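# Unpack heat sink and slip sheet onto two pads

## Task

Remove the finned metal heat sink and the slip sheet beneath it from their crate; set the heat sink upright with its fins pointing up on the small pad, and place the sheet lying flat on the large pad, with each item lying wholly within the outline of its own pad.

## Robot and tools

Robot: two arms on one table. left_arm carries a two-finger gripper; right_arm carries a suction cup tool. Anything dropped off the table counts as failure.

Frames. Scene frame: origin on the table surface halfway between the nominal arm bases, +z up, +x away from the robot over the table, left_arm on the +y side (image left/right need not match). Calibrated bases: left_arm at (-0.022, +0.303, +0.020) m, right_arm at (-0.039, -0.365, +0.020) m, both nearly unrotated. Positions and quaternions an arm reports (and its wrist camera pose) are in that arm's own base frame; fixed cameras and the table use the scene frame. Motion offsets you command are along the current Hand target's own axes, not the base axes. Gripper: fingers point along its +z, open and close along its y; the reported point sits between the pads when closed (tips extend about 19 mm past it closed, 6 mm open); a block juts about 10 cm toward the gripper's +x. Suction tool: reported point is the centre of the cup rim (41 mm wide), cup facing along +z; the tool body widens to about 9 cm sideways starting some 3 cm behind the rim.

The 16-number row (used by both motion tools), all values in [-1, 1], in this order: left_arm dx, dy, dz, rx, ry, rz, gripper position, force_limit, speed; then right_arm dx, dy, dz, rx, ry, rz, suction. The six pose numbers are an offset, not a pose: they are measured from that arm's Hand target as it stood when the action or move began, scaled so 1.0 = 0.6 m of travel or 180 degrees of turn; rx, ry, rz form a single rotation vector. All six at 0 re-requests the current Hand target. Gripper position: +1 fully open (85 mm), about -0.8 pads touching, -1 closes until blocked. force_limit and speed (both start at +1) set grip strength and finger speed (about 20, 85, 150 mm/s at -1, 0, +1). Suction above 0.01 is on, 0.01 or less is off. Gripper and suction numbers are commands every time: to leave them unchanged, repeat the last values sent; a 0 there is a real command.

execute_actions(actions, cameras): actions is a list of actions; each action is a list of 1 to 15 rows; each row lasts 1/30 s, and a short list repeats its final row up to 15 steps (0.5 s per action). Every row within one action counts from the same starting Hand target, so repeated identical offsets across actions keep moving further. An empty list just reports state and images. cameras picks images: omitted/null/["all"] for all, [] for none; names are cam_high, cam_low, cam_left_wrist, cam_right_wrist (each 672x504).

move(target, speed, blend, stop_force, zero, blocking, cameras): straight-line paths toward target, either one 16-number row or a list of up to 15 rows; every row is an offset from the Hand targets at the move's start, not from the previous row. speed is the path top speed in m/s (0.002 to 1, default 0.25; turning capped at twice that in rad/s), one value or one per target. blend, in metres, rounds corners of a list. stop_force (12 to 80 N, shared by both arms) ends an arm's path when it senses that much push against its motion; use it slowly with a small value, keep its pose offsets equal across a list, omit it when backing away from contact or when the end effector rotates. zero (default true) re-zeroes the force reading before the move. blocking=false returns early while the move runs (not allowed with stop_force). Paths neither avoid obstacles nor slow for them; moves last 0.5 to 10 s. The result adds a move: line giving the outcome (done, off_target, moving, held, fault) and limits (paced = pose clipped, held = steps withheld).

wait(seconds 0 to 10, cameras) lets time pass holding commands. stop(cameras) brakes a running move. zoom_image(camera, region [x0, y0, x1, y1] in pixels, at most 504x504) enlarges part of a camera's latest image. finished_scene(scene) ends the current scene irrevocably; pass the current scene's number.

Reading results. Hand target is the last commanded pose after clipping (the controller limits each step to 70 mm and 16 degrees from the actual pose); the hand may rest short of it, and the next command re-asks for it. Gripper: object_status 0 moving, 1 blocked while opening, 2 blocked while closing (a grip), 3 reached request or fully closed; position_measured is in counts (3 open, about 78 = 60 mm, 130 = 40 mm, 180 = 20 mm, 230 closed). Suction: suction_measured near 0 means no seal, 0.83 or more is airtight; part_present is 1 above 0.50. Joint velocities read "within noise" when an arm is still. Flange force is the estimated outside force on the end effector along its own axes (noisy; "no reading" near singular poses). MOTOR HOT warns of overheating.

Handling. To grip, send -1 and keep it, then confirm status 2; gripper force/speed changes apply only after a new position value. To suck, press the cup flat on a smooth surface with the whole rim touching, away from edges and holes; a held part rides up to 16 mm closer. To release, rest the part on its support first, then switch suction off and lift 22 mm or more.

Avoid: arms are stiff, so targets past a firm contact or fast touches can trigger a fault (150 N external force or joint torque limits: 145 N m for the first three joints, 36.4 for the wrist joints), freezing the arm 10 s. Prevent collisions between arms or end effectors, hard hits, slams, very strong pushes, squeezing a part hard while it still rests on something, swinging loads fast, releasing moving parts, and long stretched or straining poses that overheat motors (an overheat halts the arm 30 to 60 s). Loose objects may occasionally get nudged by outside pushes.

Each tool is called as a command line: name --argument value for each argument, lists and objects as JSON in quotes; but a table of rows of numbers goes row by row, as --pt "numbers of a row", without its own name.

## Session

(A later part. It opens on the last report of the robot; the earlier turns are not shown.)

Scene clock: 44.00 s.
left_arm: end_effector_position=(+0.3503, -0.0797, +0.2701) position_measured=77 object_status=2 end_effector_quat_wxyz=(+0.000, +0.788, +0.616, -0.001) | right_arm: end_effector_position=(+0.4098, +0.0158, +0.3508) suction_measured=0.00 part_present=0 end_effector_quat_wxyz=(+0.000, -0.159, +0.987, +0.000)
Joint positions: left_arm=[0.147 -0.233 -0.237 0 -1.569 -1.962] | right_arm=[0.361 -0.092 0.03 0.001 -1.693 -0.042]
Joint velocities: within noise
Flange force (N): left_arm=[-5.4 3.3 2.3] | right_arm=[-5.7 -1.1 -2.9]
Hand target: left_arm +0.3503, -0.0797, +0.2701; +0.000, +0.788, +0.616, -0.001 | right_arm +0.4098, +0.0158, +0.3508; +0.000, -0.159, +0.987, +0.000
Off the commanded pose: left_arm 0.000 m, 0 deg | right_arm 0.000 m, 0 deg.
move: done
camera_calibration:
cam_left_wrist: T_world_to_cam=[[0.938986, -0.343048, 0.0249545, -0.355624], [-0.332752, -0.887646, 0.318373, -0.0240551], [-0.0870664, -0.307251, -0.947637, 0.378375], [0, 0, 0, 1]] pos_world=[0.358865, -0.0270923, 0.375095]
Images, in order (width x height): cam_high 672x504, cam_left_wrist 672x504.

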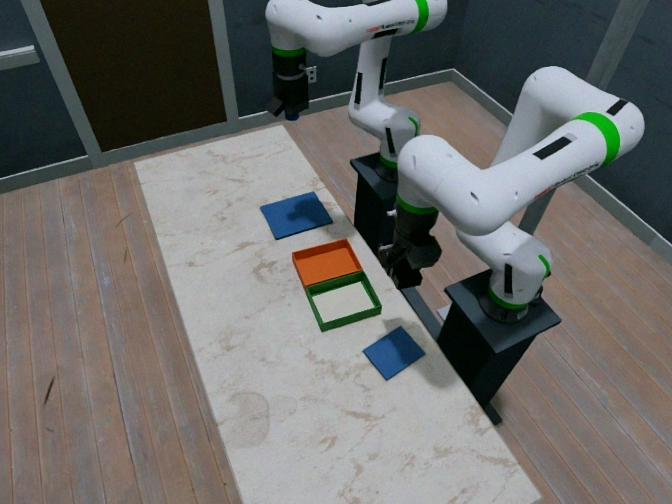

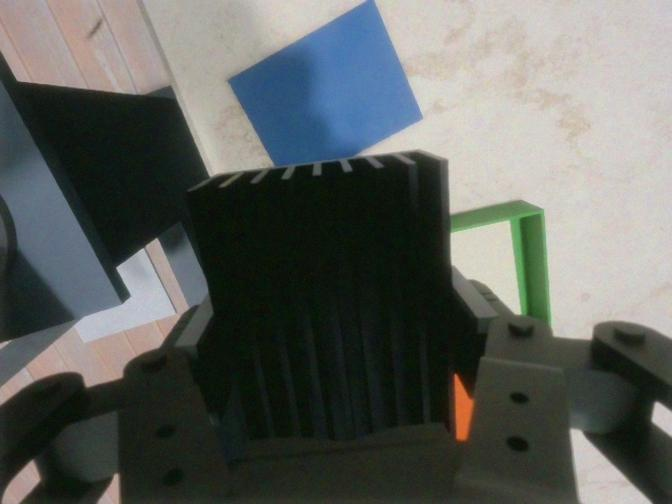

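move --target '[0.12,0.0194,0.25,0,0,0.386,-1,-0.7,-1,0,0,0,0,0,0,0]' --speed 0.2

zoom_image --camera "cam_high" --region '[340, 290, 460, 400]'

zoom_image --camera "cam_low" --region '[400, 220, 540, 350]'

Scene clock: 51.50 s.
left_arm: end_effector_position=(+0.3789, -0.0128, +0.1200) position_measured=77 object_status=2 end_effector_quat_wxyz=(+0.000, +0.998, +0.057, -0.001) | right_arm: end_effector_position=(+0.4098, +0.0158, +0.3508) suction_measured=0.00 part_present=0 end_effector_quat_wxyz=(+0.000, -0.159, +0.987, +0.000)
Joint positions: left_arm=[0.317 -0.104 -0.486 0 -1.19 -3.344] | right_arm=[0.361 -0.092 0.03 0.001 -1.693 -0.042]
Joint velocities: within noise
Flange force (N): left_arm=[1.0 4.6 2.4] | right_arm=[-5.4 -1.0 -2.3]
Hand target: left_arm +0.3789, -0.0128, +0.1200; +0.000, +0.998, +0.057, -0.001 | right_arm +0.4098, +0.0158, +0.3508; +0.000, -0.159, +0.987, +0.000
Off the commanded pose: left_arm 0.000 m, 0 deg | right_arm 0.000 m, 0 deg.
move: done
camera_calibration:
cam_left_wrist: T_world_to_cam=[[0.00791294, -0.999613, 0.0266805, -0.0116446], [-0.947862, 0.00100254, 0.318679, 0.336941], [-0.318582, -0.0278112, -0.947487, 0.350457], [0, 0, 0, 1]] pos_world=[0.431115, -0.00223126, 0.224988]
cam_right_wrist: T_world_to_cam=[[0.274324, -0.957242, 0.0918378, -0.12128], [-0.896496, -0.220021, 0.384559, 0.278839], [-0.34791, -0.187826, -0.918521, 0.544907], [0, 0, 0, 1]] pos_world=[0.472826, 0.0476039, 0.404416]

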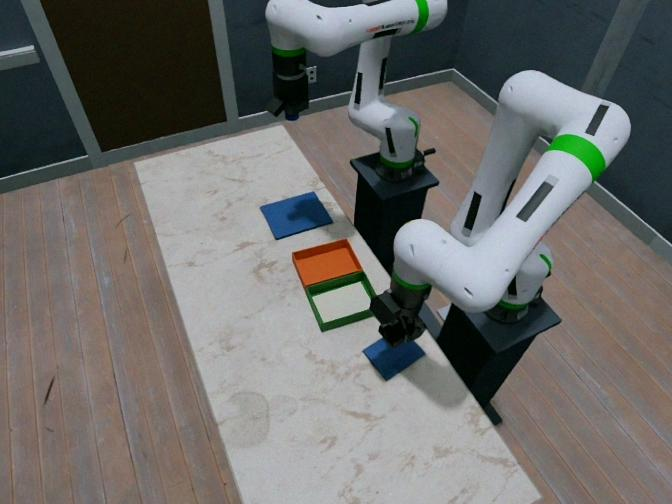

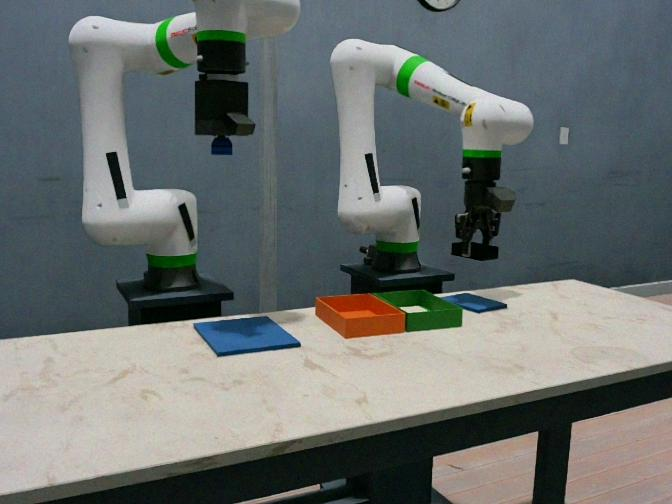

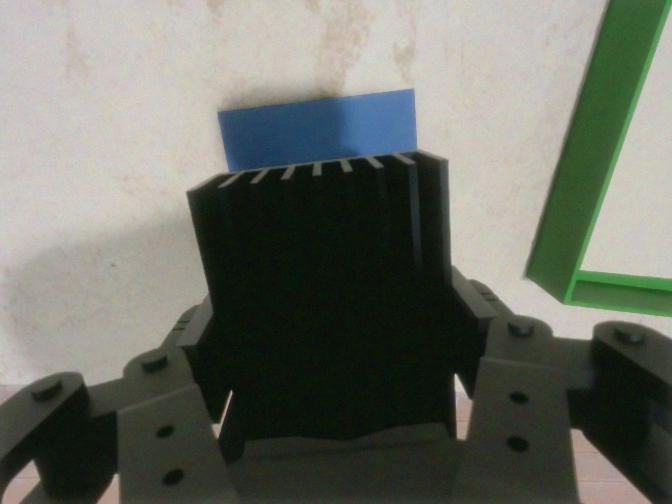

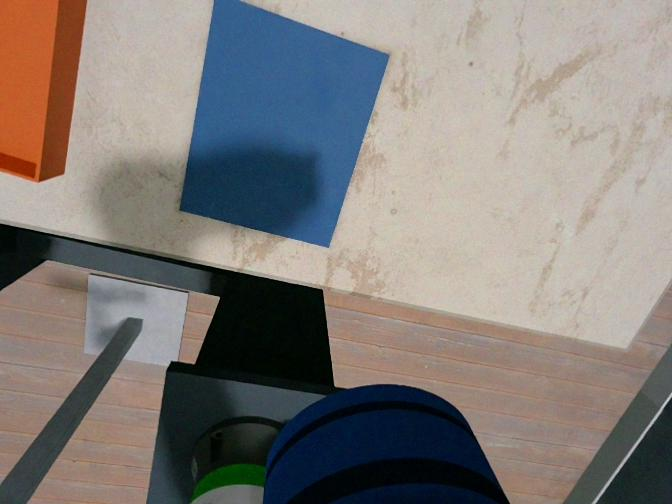

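Scaled by 4.200 from the camera's 672x504 image, which has a finer 960x720 frame.

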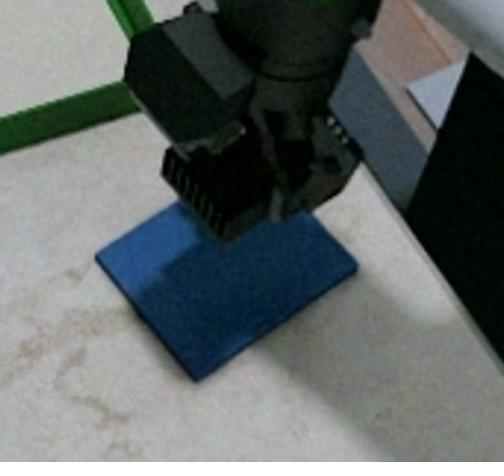

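Scaled by 3.600 from the camera's 672x504 image, which has a finer 960x720 frame.

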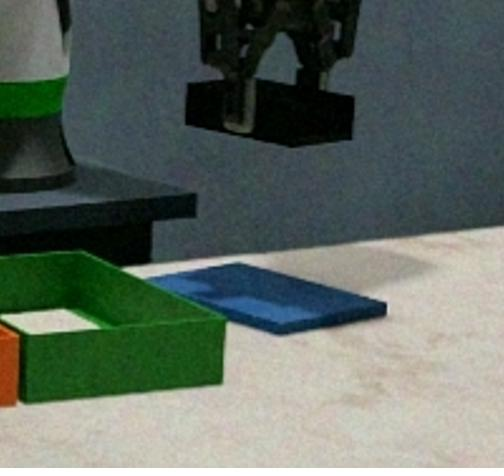

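move --target '[0,0,0.17,0,0,0,-1,-0.7,-1,0,0,0,0,0,0,0]' --speed 0.1 --cameras '["cam_low","cam_high"]'

zoom_image --camera "cam_low" --region '[420, 240, 540, 350]'

move --target '[0,0,0.035,0,0,0,-1,-0.7,-1,0,0,0,0,0,0,0]' --speed 0.01 --stop_force 12 --cameras '["cam_low","cam_high","cam_left_wrist"]'

zoom_image --camera "cam_low" --region '[420, 240, 540, 350]'

Scene clock: 54.67 s.
left_arm: end_effector_position=(+0.3787, -0.0128, +0.0180) position_measured=77 object_status=2 end_effector_quat_wxyz=(+0.000, +0.998, +0.057, -0.001) | right_arm: end_effector_position=(+0.4098, +0.0158, +0.3508) suction_measured=0.00 part_present=0 end_effector_quat_wxyz=(+0.000, -0.159, +0.987, +0.000)
Joint positions: left_arm=[0.317 0.042 -0.62 0 -0.91 -3.344] | right_arm=[0.361 -0.092 0.03 0.001 -1.693 -0.042]
Joint velocities: within noise
Flange force (N): left_arm=[1.4 4.7 2.6] | right_arm=[-5.3 -1.2 -2.4]
Hand target: left_arm +0.3787, -0.0129, +0.0180; +0.000, +0.998, +0.057, -0.001 | right_arm +0.4098, +0.0158, +0.3508; +0.000, -0.159, +0.987, +0.000
Off the commanded pose: left_arm 0.000 m, 0 deg | right_arm 0.000 m, 0 deg.
move: done
Images, in order (width x height): cam_high 672x504, cam_low 672x504.

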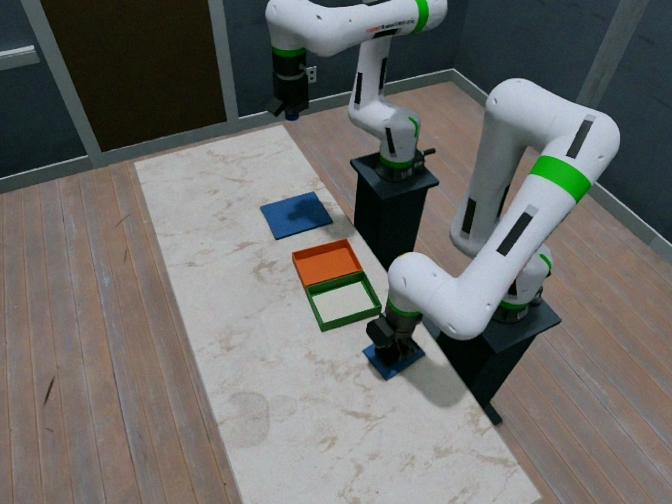

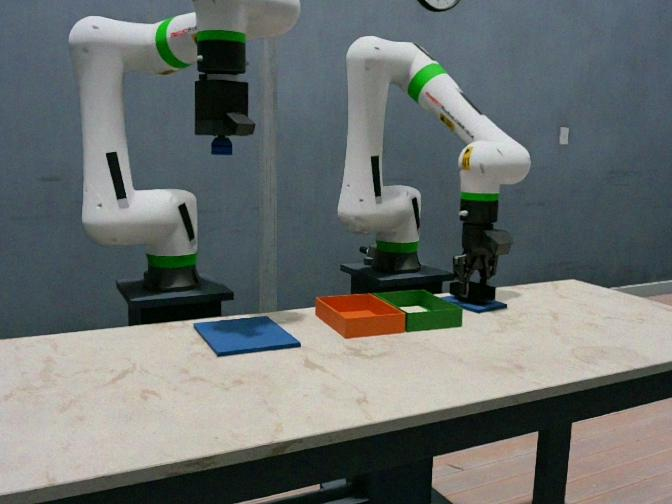

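Scaled by 4.200 from the camera's 672x504 image, which has a finer 960x720 frame.

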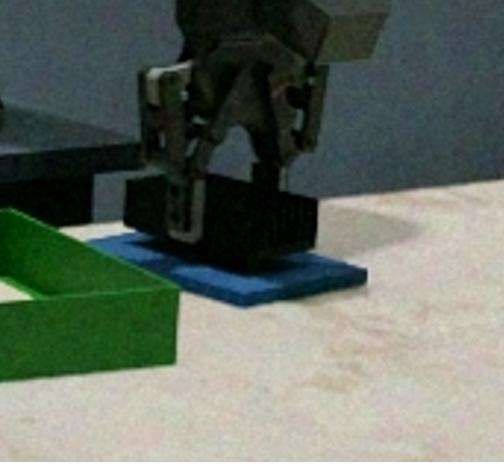

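Scene clock: 56.27 s.
left_arm: end_effector_position=(+0.3788, -0.0129, +0.0078) position_measured=77 object_status=2 end_effector_quat_wxyz=(+0.000, +0.998, +0.057, -0.001) | right_arm: end_effector_position=(+0.4098, +0.0158, +0.3508) suction_measured=0.00 part_present=0 end_effector_quat_wxyz=(+0.000, -0.159, +0.987, +0.000)
Joint positions: left_arm=[0.316 0.061 -0.63 0.001 -0.881 -3.344] | right_arm=[0.361 -0.092 0.03 0.001 -1.693 -0.042]
Joint velocities: within noise
Flange force (N): left_arm=[-0.7 4.0 -13.7] | right_arm=[-5.4 -1.0 -2.7]
Hand target: left_arm +0.3788, -0.0129, +0.0078; +0.000, +0.998, +0.057, -0.001 (not the last commanded pose) | right_arm +0.4098, +0.0158, +0.3508; +0.000, -0.159, +0.987, +0.000
Off the commanded pose: left_arm 0.011 m, 0 deg | right_arm 0.000 m, 0 deg.
move: contact (left_arm)
camera_calibration:
cam_left_wrist: T_world_to_cam=[[0.00794057, -0.99961, 0.0267749, -0.0087738], [-0.947933, 0.00100026, 0.318469, 0.372751], [-0.318372, -0.0279097, -0.947555, 0.244061], [0, 0, 0, 1]] pos_world=[0.431115, -0.00233156, 0.112786]
Images, in order (width x height): cam_high 672x504, cam_low 672x504, cam_left_wrist 672x504.

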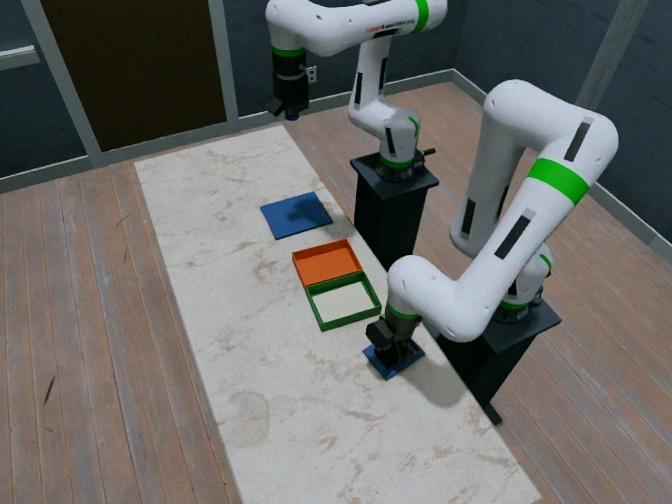

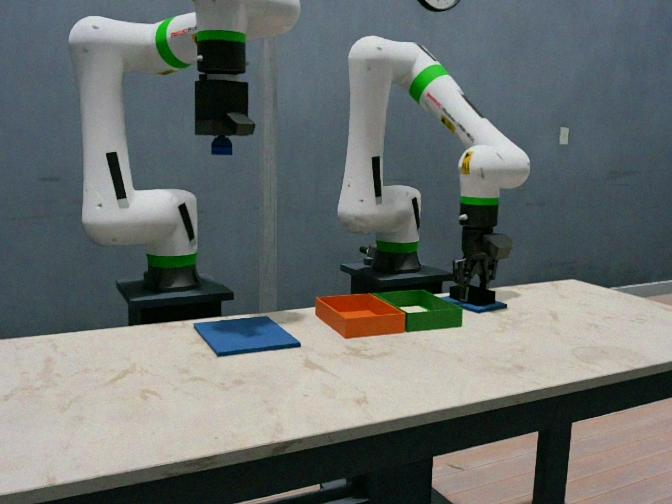

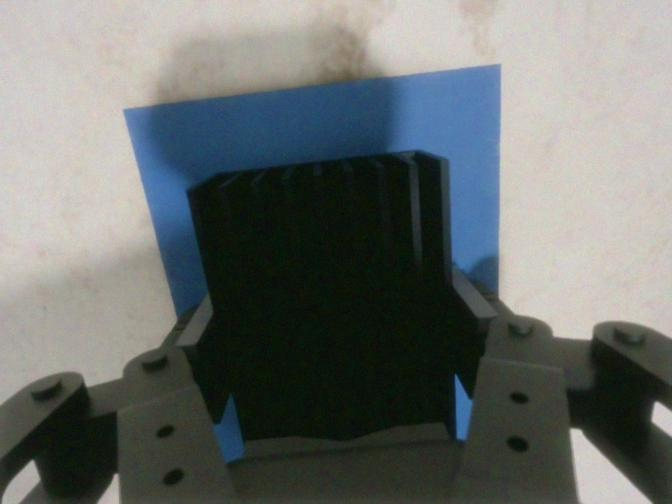

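Scaled by 4.200 from the camera's 672x504 image, which has a finer 960x720 frame.

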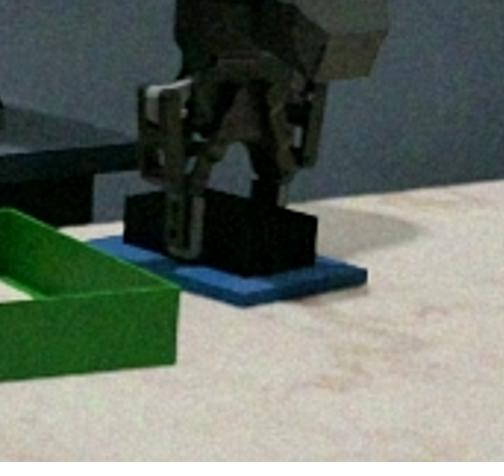

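execute_actions --actions '[[[0,0,0,0,0,0,0.7,-0.7,-1,0,0,0,0,0,0,0]],[[0,0,0,0,0,0,0.7,-0.7,-1,0,0,0,0,0,0,0]]]' --cameras '[]'

move --target '[0,0,-0.1,0,0,0,0.7,-0.7,-1,0,0,0,0,0,0,0]' --speed 0.06 --cameras '[]'

move --target '[-0.08,0.05,-0.25,0,0,0,1,-0.7,-1,0,0,0,0,0,0,0]' --speed 0.2

zoom_image --camera "cam_low" --region '[420, 240, 540, 350]'

zoom_image --camera "cam_high" --region '[340, 290, 460, 400]'

Scene clock: 58.47 s.
left_arm: end_effector_position=(+0.3788, -0.0129, +0.0078) position_measured=41 object_status=3 end_effector_quat_wxyz=(+0.000, +0.998, +0.057, -0.001) | right_arm: end_effector_position=(+0.4098, +0.0158, +0.3508) suction_measured=0.00 part_present=0 end_effector_quat_wxyz=(+0.000, -0.159, +0.987, +0.000)
Joint positions: left_arm=[0.316 0.061 -0.63 0.001 -0.881 -3.344] | right_arm=[0.361 -0.092 0.03 0.001 -1.693 -0.042]
Joint velocities: within noise
Flange force (N): left_arm=[1.2 4.3 0.1] | right_arm=[-5.8 -1.0 -3.0]
Flange force at the end of the 1st action (N): left_arm=[0.9 4.6 0.6] | right_arm=[-5.2 -1.1 -2.4]
Hand target: left_arm +0.3788, -0.0129, +0.0078; +0.000, +0.998, +0.057, -0.001 | right_arm +0.4098, +0.0158, +0.3508; +0.000, -0.159, +0.987, +0.000
Off the commanded pose: left_arm 0.000 m, 0 deg | right_arm 0.000 m, 0 deg.
No camera images: "cameras" was empty.

Scene clock: 59.77 s.
left_arm: end_effector_position=(+0.3789, -0.0129, +0.0678) position_measured=41 object_status=3 end_effector_quat_wxyz=(+0.000, +0.998, +0.057, -0.001) | right_arm: end_effector_position=(+0.4098, +0.0158, +0.3508) suction_measured=0.00 part_present=0 end_effector_quat_wxyz=(+0.000, -0.159, +0.987, +0.000)
Joint positions: left_arm=[0.316 -0.04 -0.562 0.001 -1.05 -3.344] | right_arm=[0.361 -0.092 0.03 0.001 -1.693 -0.042]
Joint velocities: within noise
Flange force (N): left_arm=[0.7 4.6 -0.1] | right_arm=[-4.9 -0.9 -2.5]
Hand target: left_arm +0.3788, -0.0129, +0.0678; +0.000, +0.998, +0.057, -0.001 | right_arm +0.4098, +0.0158, +0.3508; +0.000, -0.159, +0.987, +0.000
Off the commanded pose: left_arm 0.000 m, 0 deg | right_arm 0.000 m, 0 deg.
move: done
No camera images: "cameras" was empty.

Scene clock: 60.97 s.
left_arm: end_effector_position=(+0.3347, -0.0481, +0.2178) position_measured=3 object_status=3 end_effector_quat_wxyz=(+0.000, +0.998, +0.057, -0.001) | right_arm: end_effector_position=(+0.4098, +0.0158, +0.3508) suction_measured=0.00 part_present=0 end_effector_quat_wxyz=(+0.000, -0.159, +0.987, +0.000)
Joint positions: left_arm=[0.253 -0.284 -0.397 0.001 -1.459 -3.28] | right_arm=[0.361 -0.092 0.03 0.001 -1.693 -0.042]
Joint velocities: within noise
Flange force (N): left_arm=[0.0 5.5 0.6] | right_arm=[-5.0 -0.7 -2.6]
Hand target: left_arm +0.3347, -0.0480, +0.2179; +0.000, +0.998, +0.057, -0.001 | right_arm +0.4098, +0.0158, +0.3508; +0.000, -0.159, +0.987, +0.000
Off the commanded pose: left_arm 0.000 m, 0 deg | right_arm 0.000 m, 0 deg.
move: done
camera_calibration:
cam_left_wrist: T_world_to_cam=[[0.0078793, -0.999607, 0.0269031, -0.0491501], [-0.947894, 0.00110261, 0.318585, 0.264056], [-0.318489, -0.0280115, -0.947513, 0.428056], [0, 0, 0, 1]] pos_world=[0.387015, -0.0374315, 0.322786]
cam_right_wrist: T_world_to_cam=[[0.274324, -0.957242, 0.0918378, -0.12128], [-0.896496, -0.220021, 0.384559, 0.278839], [-0.34791, -0.187826, -0.918521, 0.544907], [0, 0, 0, 1]] pos_world=[0.472826, 0.0476039, 0.404416]

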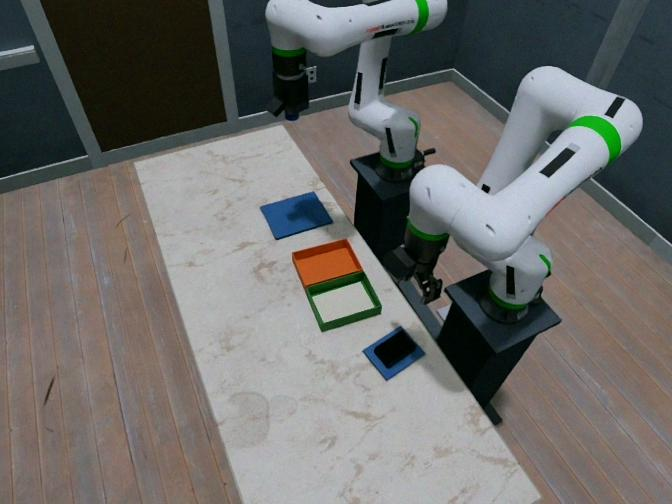

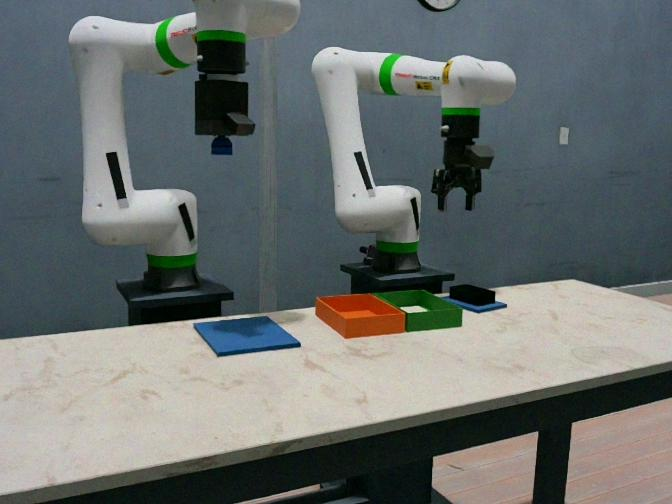

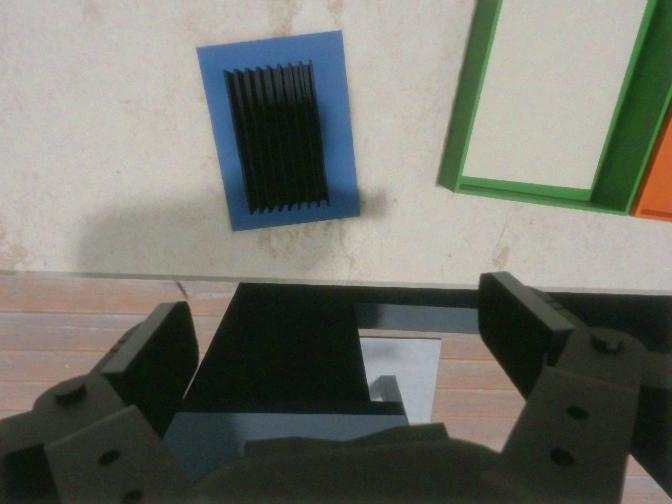

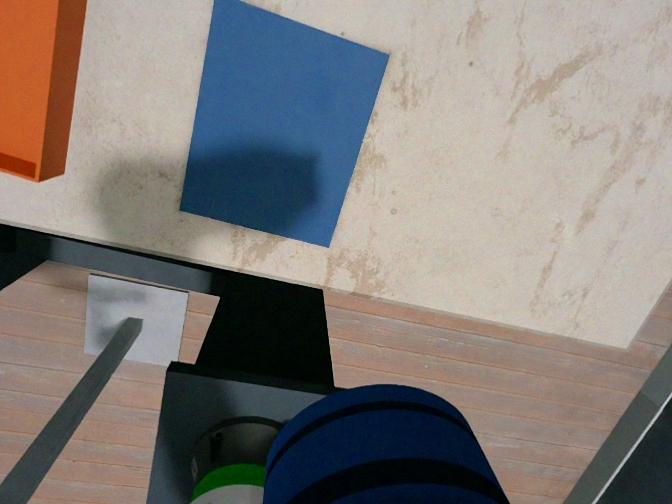

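Scaled by 4.200 from the camera's 672x504 image, which has a finer 960x720 frame.

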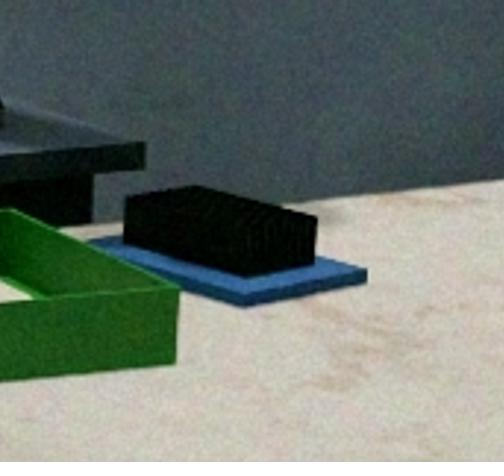

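Scaled by 4.200 from the camera's 672x504 image, which has a finer 960x720 frame.

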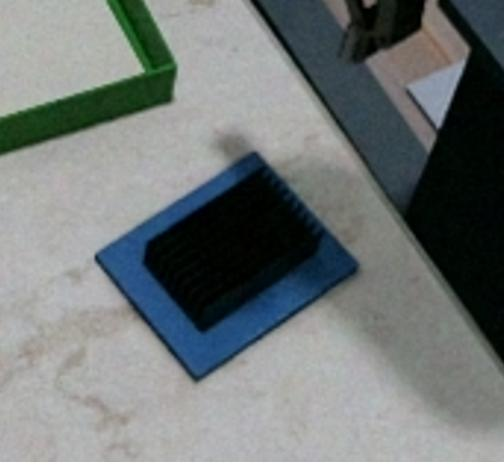

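move --target '[-0.0177,-0.287,-0.05,0,0,0,1,-0.7,-1,0,0,0,0,0,0,0]' --speed 0.25 --cameras '[]'

move --target '[0,0,0,0,0,0,1,-0.7,-1,-0.325,0.6646,0.1667,0,0,0.1378,0]' --speed 0.25

zoom_image --camera "cam_right_wrist" --region '[140, 100, 560, 400]'

Scene clock: 66.23 s.
left_arm: end_effector_position=(+0.3046, +0.1219, +0.2477) position_measured=3 object_status=3 end_effector_quat_wxyz=(+0.000, +0.998, +0.057, -0.001) | right_arm: end_effector_position=(+0.4098, +0.0158, +0.3508) suction_measured=0.00 part_present=0 end_effector_quat_wxyz=(+0.000, -0.159, +0.987, +0.000)
Joint positions: left_arm=[0.788 -0.318 -0.351 0 -1.539 -3.815] | right_arm=[0.361 -0.092 0.03 0.001 -1.693 -0.042]
Joint velocities: within noise
Flange force (N): left_arm=[1.6 2.3 0.2] | right_arm=[-6.0 -1.3 -3.0]
Hand target: left_arm +0.3046, +0.1219, +0.2477; +0.000, +0.998, +0.057, -0.001 | right_arm +0.4098, +0.0158, +0.3508; +0.000, -0.159, +0.987, +0.000
Off the commanded pose: left_arm 0.000 m, 0 deg | right_arm 0.000 m, 0 deg.
move: done
No camera images: "cameras" was empty.

Scene clock: 68.53 s.
left_arm: end_effector_position=(+0.3046, +0.1219, +0.2477) position_measured=3 object_status=3 end_effector_quat_wxyz=(+0.000, +0.998, +0.057, -0.001) | right_arm: end_effector_position=(+0.4699, +0.4555, +0.2505) suction_measured=0.00 part_present=0 end_effector_quat_wxyz=(+0.000, +0.057, +0.998, +0.000)
Joint positions: left_arm=[0.788 -0.318 -0.351 0 -1.539 -3.815] | right_arm=[0.97 0.542 0.564 0 -1.593 -1.084]
Joint velocities: within noise
Flange force (N): left_arm=[3.1 4.2 0.4] | right_arm=[-4.6 6.4 -1.9]
Hand target: left_arm +0.3046, +0.1219, +0.2477; +0.000, +0.998, +0.057, -0.001 | right_arm +0.4699, +0.4555, +0.2505; +0.000, +0.057, +0.998, +0.000
Off the commanded pose: left_arm 0.000 m, 0 deg | right_arm 0.000 m, 0 deg.
move: done
camera_calibration:
cam_left_wrist: T_world_to_cam=[[0.00793891, -0.99961, 0.0267742, 0.120141], [-0.947902, 0.00100425, 0.318559, 0.225741], [-0.318462, -0.0279083, -0.947525, 0.451508], [0, 0, 0, 1]] pos_world=[0.356815, 0.132468, 0.352687]
cam_right_wrist: T_world_to_cam=[[-0.152587, -0.984007, 0.0919115, 0.505264], [-0.906247, 0.176413, 0.38418, 0.292091], [-0.39425, -0.0246739, -0.918672, 0.50374], [0, 0, 0, 1]] pos_world=[0.540403, 0.458084, 0.304117]

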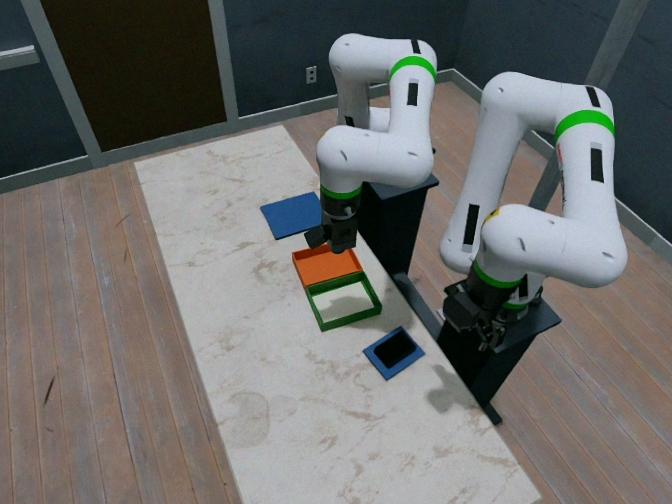

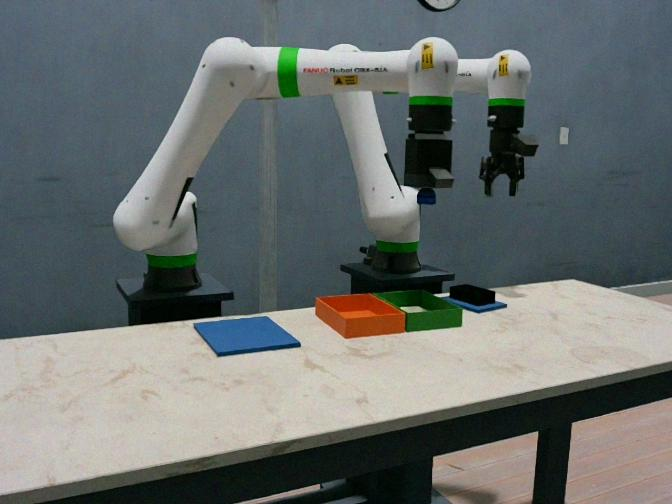

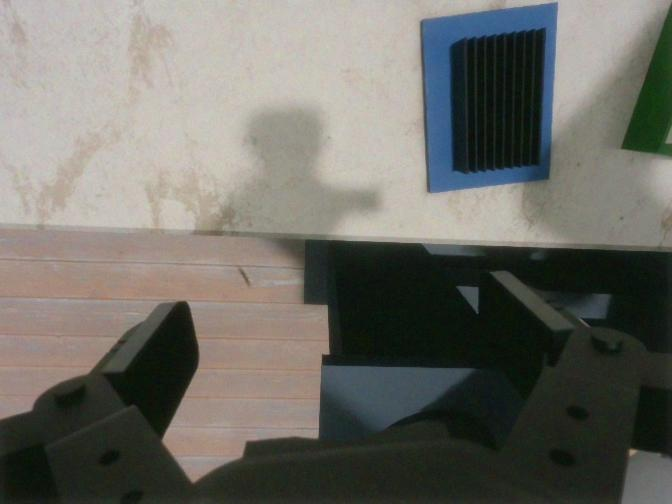

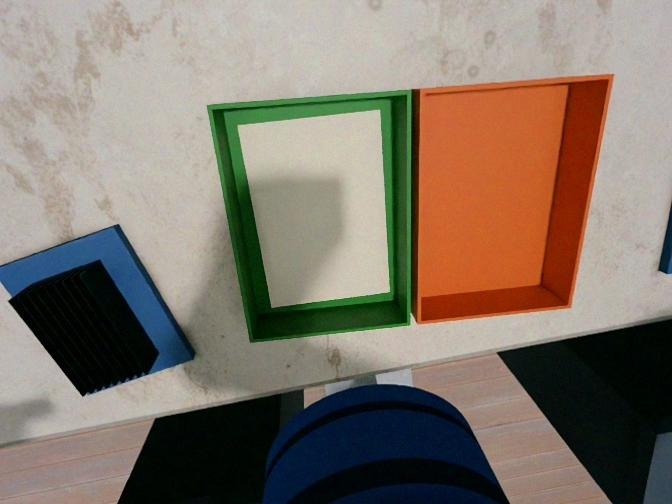

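Scaled by 1.200 from the camera's 672x504 image, which has a finer 960x720 frame.

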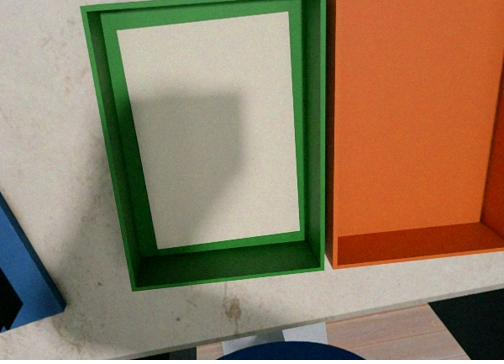

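move --target '[0,0,0,0,0,0,1,-0.7,-1,0.0717,-0.004,0.25,0,0,0,0]' --speed 0.2 --cameras '[]'

move --target '[0,0,0,0,0,0,1,-0.7,-1,0,0,0.1333,0,0,0,1]' --speed 0.1

zoom_image --camera "cam_low" --region '[380, 240, 500, 350]'

zoom_image --camera "cam_high" --region '[290, 230, 400, 340]'

Scene clock: 74.43 s.
left_arm: end_effector_position=(+0.3046, +0.1219, +0.2477) position_measured=3 object_status=3 end_effector_quat_wxyz=(+0.000, +0.998, +0.057, -0.001) | right_arm: end_effector_position=(+0.4269, +0.4579, +0.1005) suction_measured=0.00 part_present=0 end_effector_quat_wxyz=(+0.000, +0.057, +0.998, +0.000)
Joint positions: left_arm=[0.788 -0.318 -0.351 0 -1.539 -3.815] | right_arm=[1.03 0.53 0.19 0 -1.232 -1.144]
Joint velocities: within noise
Flange force (N): left_arm=[4.1 4.5 -0.1] | right_arm=[-3.4 5.8 0.3]
Hand target: left_arm +0.3046, +0.1219, +0.2477; +0.000, +0.998, +0.057, -0.001 | right_arm +0.4269, +0.4579, +0.1005; +0.000, +0.057, +0.998, +0.000
Off the commanded pose: left_arm 0.000 m, 0 deg | right_arm 0.000 m, 0 deg.
move: done
No camera images: "cameras" was empty.

Scene clock: 75.57 s.
left_arm: end_effector_position=(+0.3046, +0.1219, +0.2477) position_measured=3 object_status=3 end_effector_quat_wxyz=(+0.000, +0.998, +0.057, -0.001) | right_arm: end_effector_position=(+0.4268, +0.4579, +0.0205) suction_measured=0.00 part_present=0 end_effector_quat_wxyz=(+0.000, +0.057, +0.998, +0.000)
Joint positions: left_arm=[0.788 -0.318 -0.351 0 -1.539 -3.815] | right_arm=[1.03 0.61 0.111 0 -1.073 -1.144]
Joint velocities: within noise
Flange force (N): left_arm=[3.8 4.6 0.4] | right_arm=[-3.4 5.8 0.9]
Hand target: left_arm +0.3046, +0.1219, +0.2477; +0.000, +0.998, +0.057, -0.001 | right_arm +0.4269, +0.4579, +0.0205; +0.000, +0.057, +0.998, +0.000
Off the commanded pose: left_arm 0.000 m, 0 deg | right_arm 0.000 m, 0 deg.
move: done
camera_calibration:
cam_left_wrist: T_world_to_cam=[[0.00793891, -0.99961, 0.0267742, 0.120141], [-0.947902, 0.00100425, 0.318559, 0.225741], [-0.318462, -0.0279083, -0.947525, 0.451508], [0, 0, 0, 1]] pos_world=[0.356815, 0.132468, 0.352687]
cam_right_wrist: T_world_to_cam=[[-0.15258, -0.984007, 0.0919256, 0.522086], [-0.906212, 0.176415, 0.384263, 0.340963], [-0.394335, -0.0246732, -0.918636, 0.275549], [0, 0, 0, 1]] pos_world=[0.497303, 0.460384, 0.0741165]

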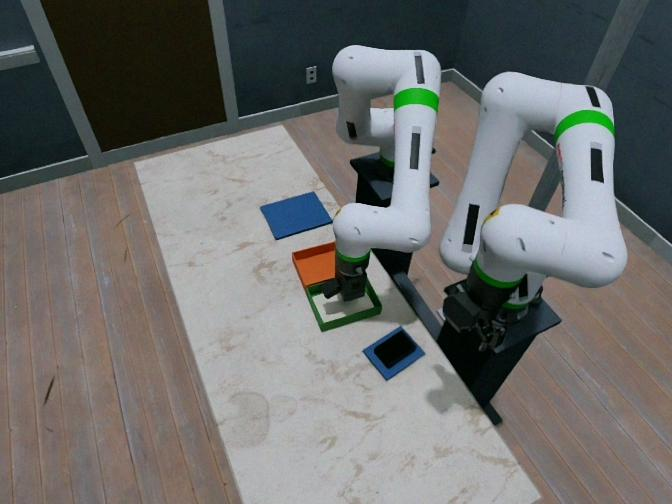

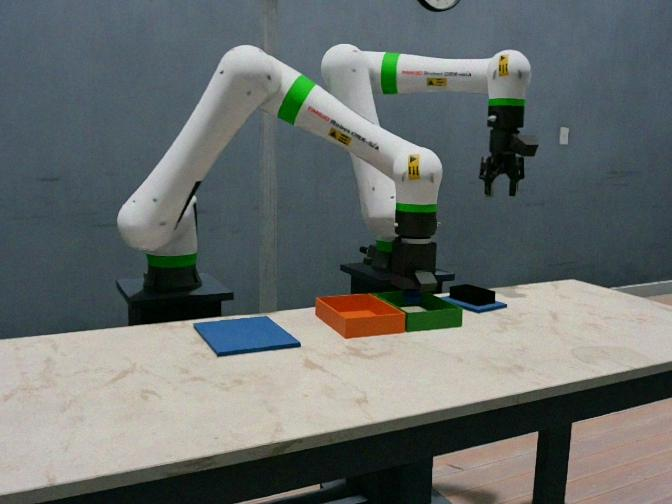

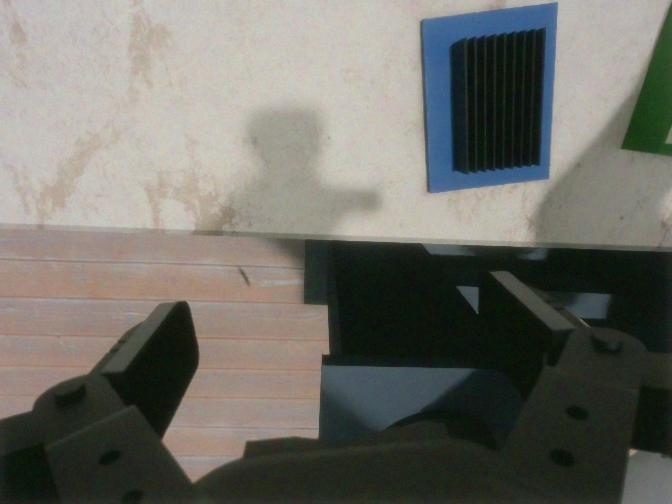

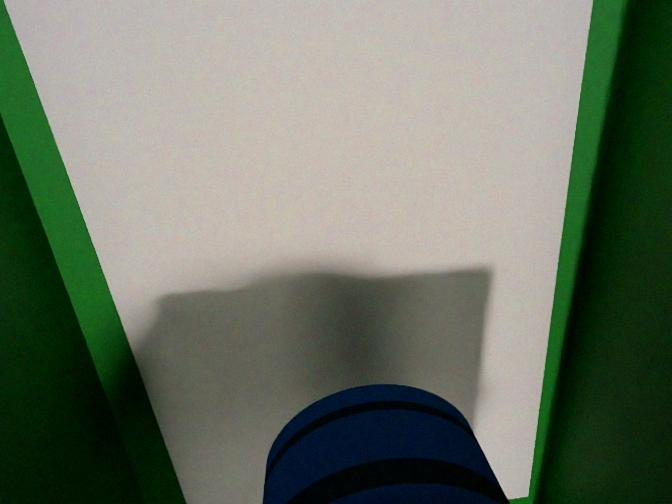

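Scaled by 4.200 from the camera's 672x504 image, which has a finer 960x720 frame.

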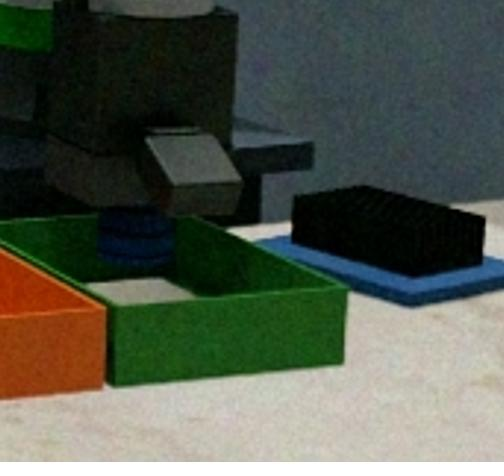

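Scaled by 4.582 from the camera's 672x504 image, which has a finer 960x720 frame.

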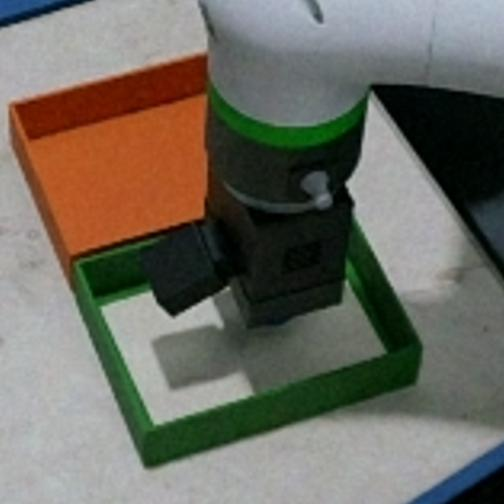

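move --target '[0,0,0,0,0,0,1,-0.7,-1,0,0,0.07,0,0,0,1]' --speed 0.015 --stop_force 12 --cameras '["cam_right_wrist"]'

wait --seconds 0.5 --cameras '["cam_right_wrist"]'

Scene clock: 79.80 s.
left_arm: end_effector_position=(+0.3046, +0.1219, +0.2477) position_measured=3 object_status=3 end_effector_quat_wxyz=(+0.000, +0.998, +0.057, -0.001) | right_arm: end_effector_position=(+0.4268, +0.4578, -0.0215) suction_measured=1.00 part_present=1 end_effector_quat_wxyz=(+0.000, +0.057, +0.998, +0.000)
Joint positions: left_arm=[0.788 -0.318 -0.351 0 -1.539 -3.815] | right_arm=[1.03 0.663 0.085 0 -0.994 -1.144]
Joint velocities: within noise
Flange force (N): left_arm=[3.6 4.4 0.4] | right_arm=[-3.8 5.8 1.9]
Hand target: left_arm +0.3046, +0.1219, +0.2477; +0.000, +0.998, +0.057, -0.001 | right_arm +0.4268, +0.4578, -0.0215; +0.000, +0.057, +0.998, +0.000
Off the commanded pose: left_arm 0.000 m, 0 deg | right_arm 0.000 m, 0 deg.
move: done
camera_calibration:
cam_right_wrist: T_world_to_cam=[[-0.15258, -0.984007, 0.0919256, 0.525962], [-0.906212, 0.176415, 0.384263, 0.357192], [-0.394335, -0.0246732, -0.918636, 0.237006], [0, 0, 0, 1]] pos_world=[0.497403, 0.460384, 0.0321165]
Images, in order (width x height): cam_right_wrist 672x504.

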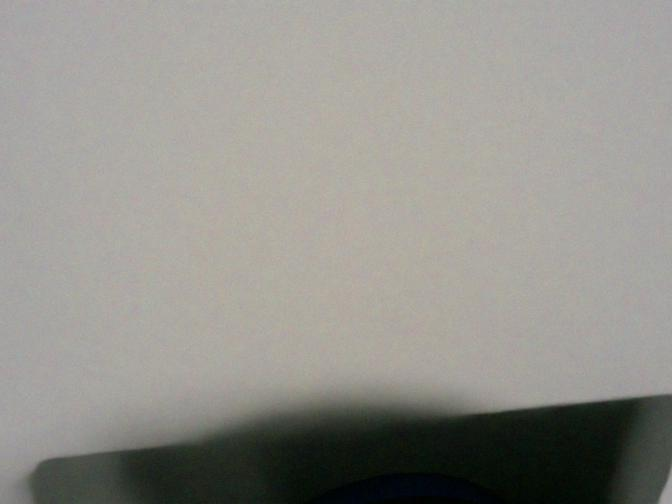

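Scene clock: 80.30 s.
left_arm: end_effector_position=(+0.3046, +0.1219, +0.2477) position_measured=3 object_status=3 end_effector_quat_wxyz=(+0.000, +0.998, +0.057, -0.001) | right_arm: end_effector_position=(+0.4268, +0.4578, -0.0215) suction_measured=1.00 part_present=1 end_effector_quat_wxyz=(+0.000, +0.057, +0.998, +0.000)
Joint positions: left_arm=[0.788 -0.318 -0.351 0 -1.539 -3.815] | right_arm=[1.03 0.663 0.085 0 -0.994 -1.144]
Joint velocities: within noise
Flange force (N): left_arm=[3.5 4.1 0.3] | right_arm=[-4.4 6.2 2.5]
Hand target: left_arm +0.3046, +0.1219, +0.2477; +0.000, +0.998, +0.057, -0.001 | right_arm +0.4268, +0.4578, -0.0215; +0.000, +0.057, +0.998, +0.000
Off the commanded pose: left_arm 0.000 m, 0 deg | right_arm 0.000 m, 0 deg.
wait: 0.50 s; at rest by 0.17 s
camera_calibration:
cam_right_wrist: T_world_to_cam=[[-0.15258, -0.984007, 0.0919256, 0.525962], [-0.906212, 0.176415, 0.384263, 0.357192], [-0.394335, -0.0246732, -0.918636, 0.237006], [0, 0, 0, 1]] pos_world=[0.497403, 0.460384, 0.0321165]
Images, in order (width x height): cam_right_wrist 672x504.

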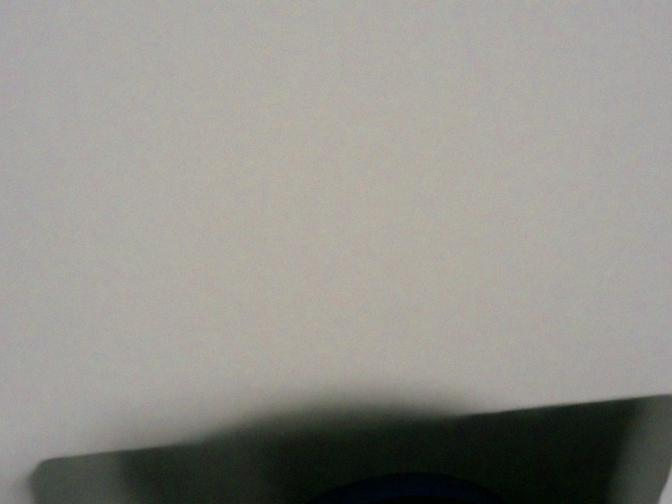

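move --target '[0,0,0,0,0,0,1,-0.7,-1,0,0,-0.2,0,0,0,1]' --speed 0.06

zoom_image --camera "cam_low" --region '[340, 210, 500, 350]'

Scene clock: 84.83 s.
left_arm: end_effector_position=(+0.3046, +0.1219, +0.2477) position_measured=3 object_status=3 end_effector_quat_wxyz=(+0.000, +0.998, +0.057, -0.001) | right_arm: end_effector_position=(+0.4269, +0.4579, +0.0985) suction_measured=1.00 part_present=1 end_effector_quat_wxyz=(+0.000, +0.057, +0.998, +0.000)
Joint positions: left_arm=[0.788 -0.318 -0.351 0 -1.539 -3.815] | right_arm=[1.03 0.531 0.187 0 -1.227 -1.144]
Joint velocities: within noise
Flange force (N): left_arm=[3.4 4.3 0.3] | right_arm=[-4.5 6.7 0.5]
Hand target: left_arm +0.3046, +0.1219, +0.2477; +0.000, +0.998, +0.057, -0.001 | right_arm +0.4269, +0.4579, +0.0985; +0.000, +0.057, +0.998, +0.000
Off the commanded pose: left_arm 0.000 m, 0 deg | right_arm 0.000 m, 0 deg.
move: done
camera_calibration:
cam_left_wrist: T_world_to_cam=[[0.00793891, -0.99961, 0.0267742, 0.120141], [-0.947902, 0.00100425, 0.318559, 0.225741], [-0.318462, -0.0279083, -0.947525, 0.451508], [0, 0, 0, 1]] pos_world=[0.356815, 0.132468, 0.352687]
cam_right_wrist: T_world_to_cam=[[-0.15267, -0.983989, 0.0919624, 0.514962], [-0.906196, 0.176512, 0.384255, 0.31103], [-0.394335, -0.0246719, -0.918635, 0.347242], [0, 0, 0, 1]] pos_world=[0.497403, 0.460384, 0.152116]

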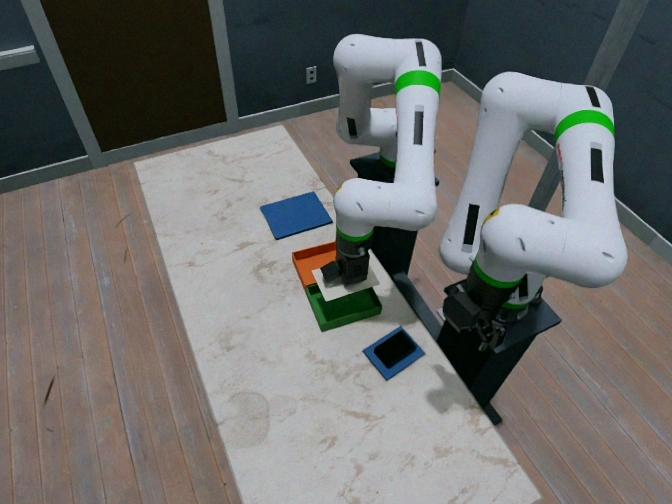

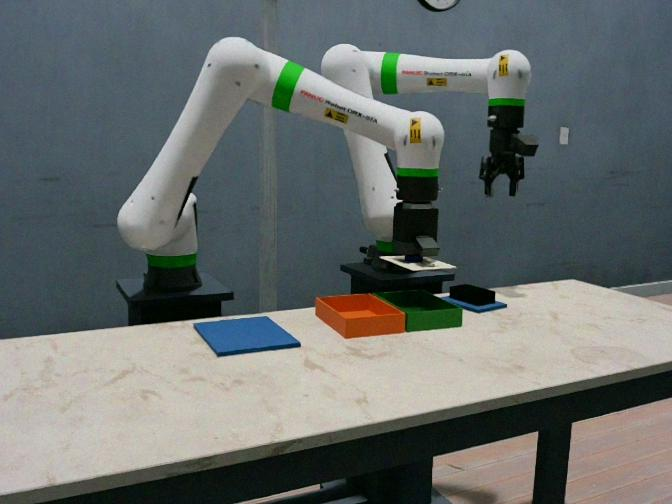

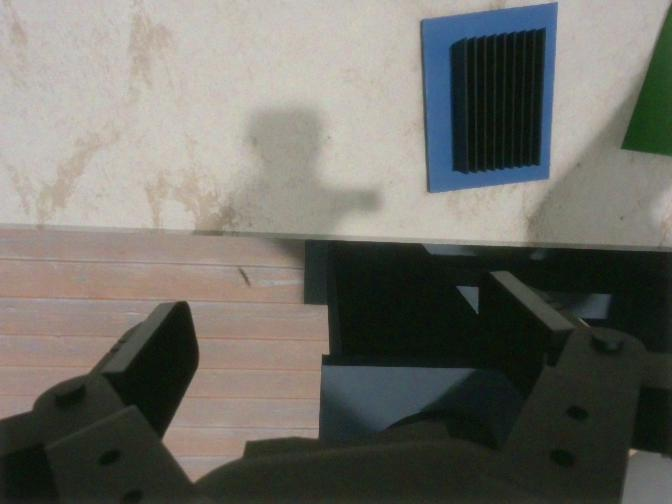

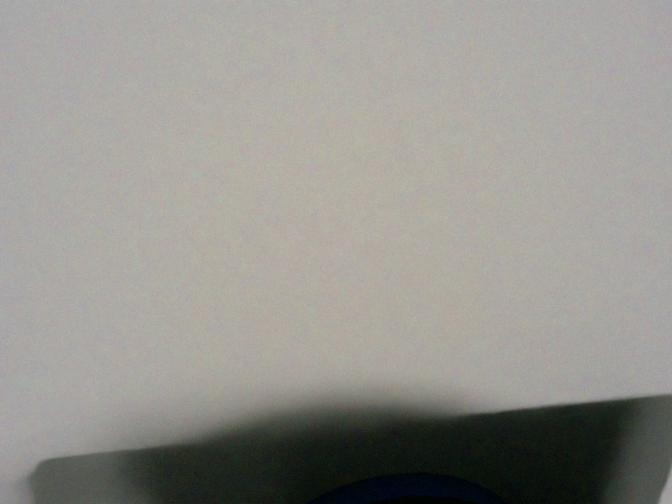

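Scaled by 3.150 from the camera's 672x504 image, which has a finer 960x720 frame.

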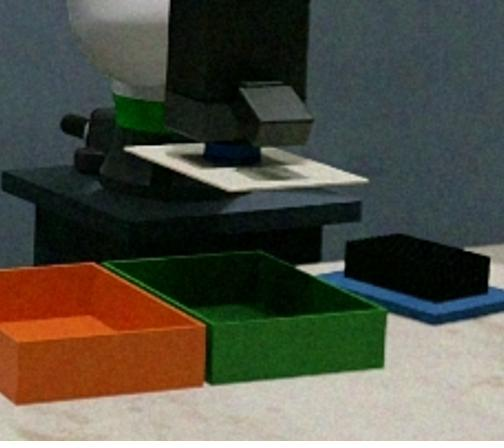

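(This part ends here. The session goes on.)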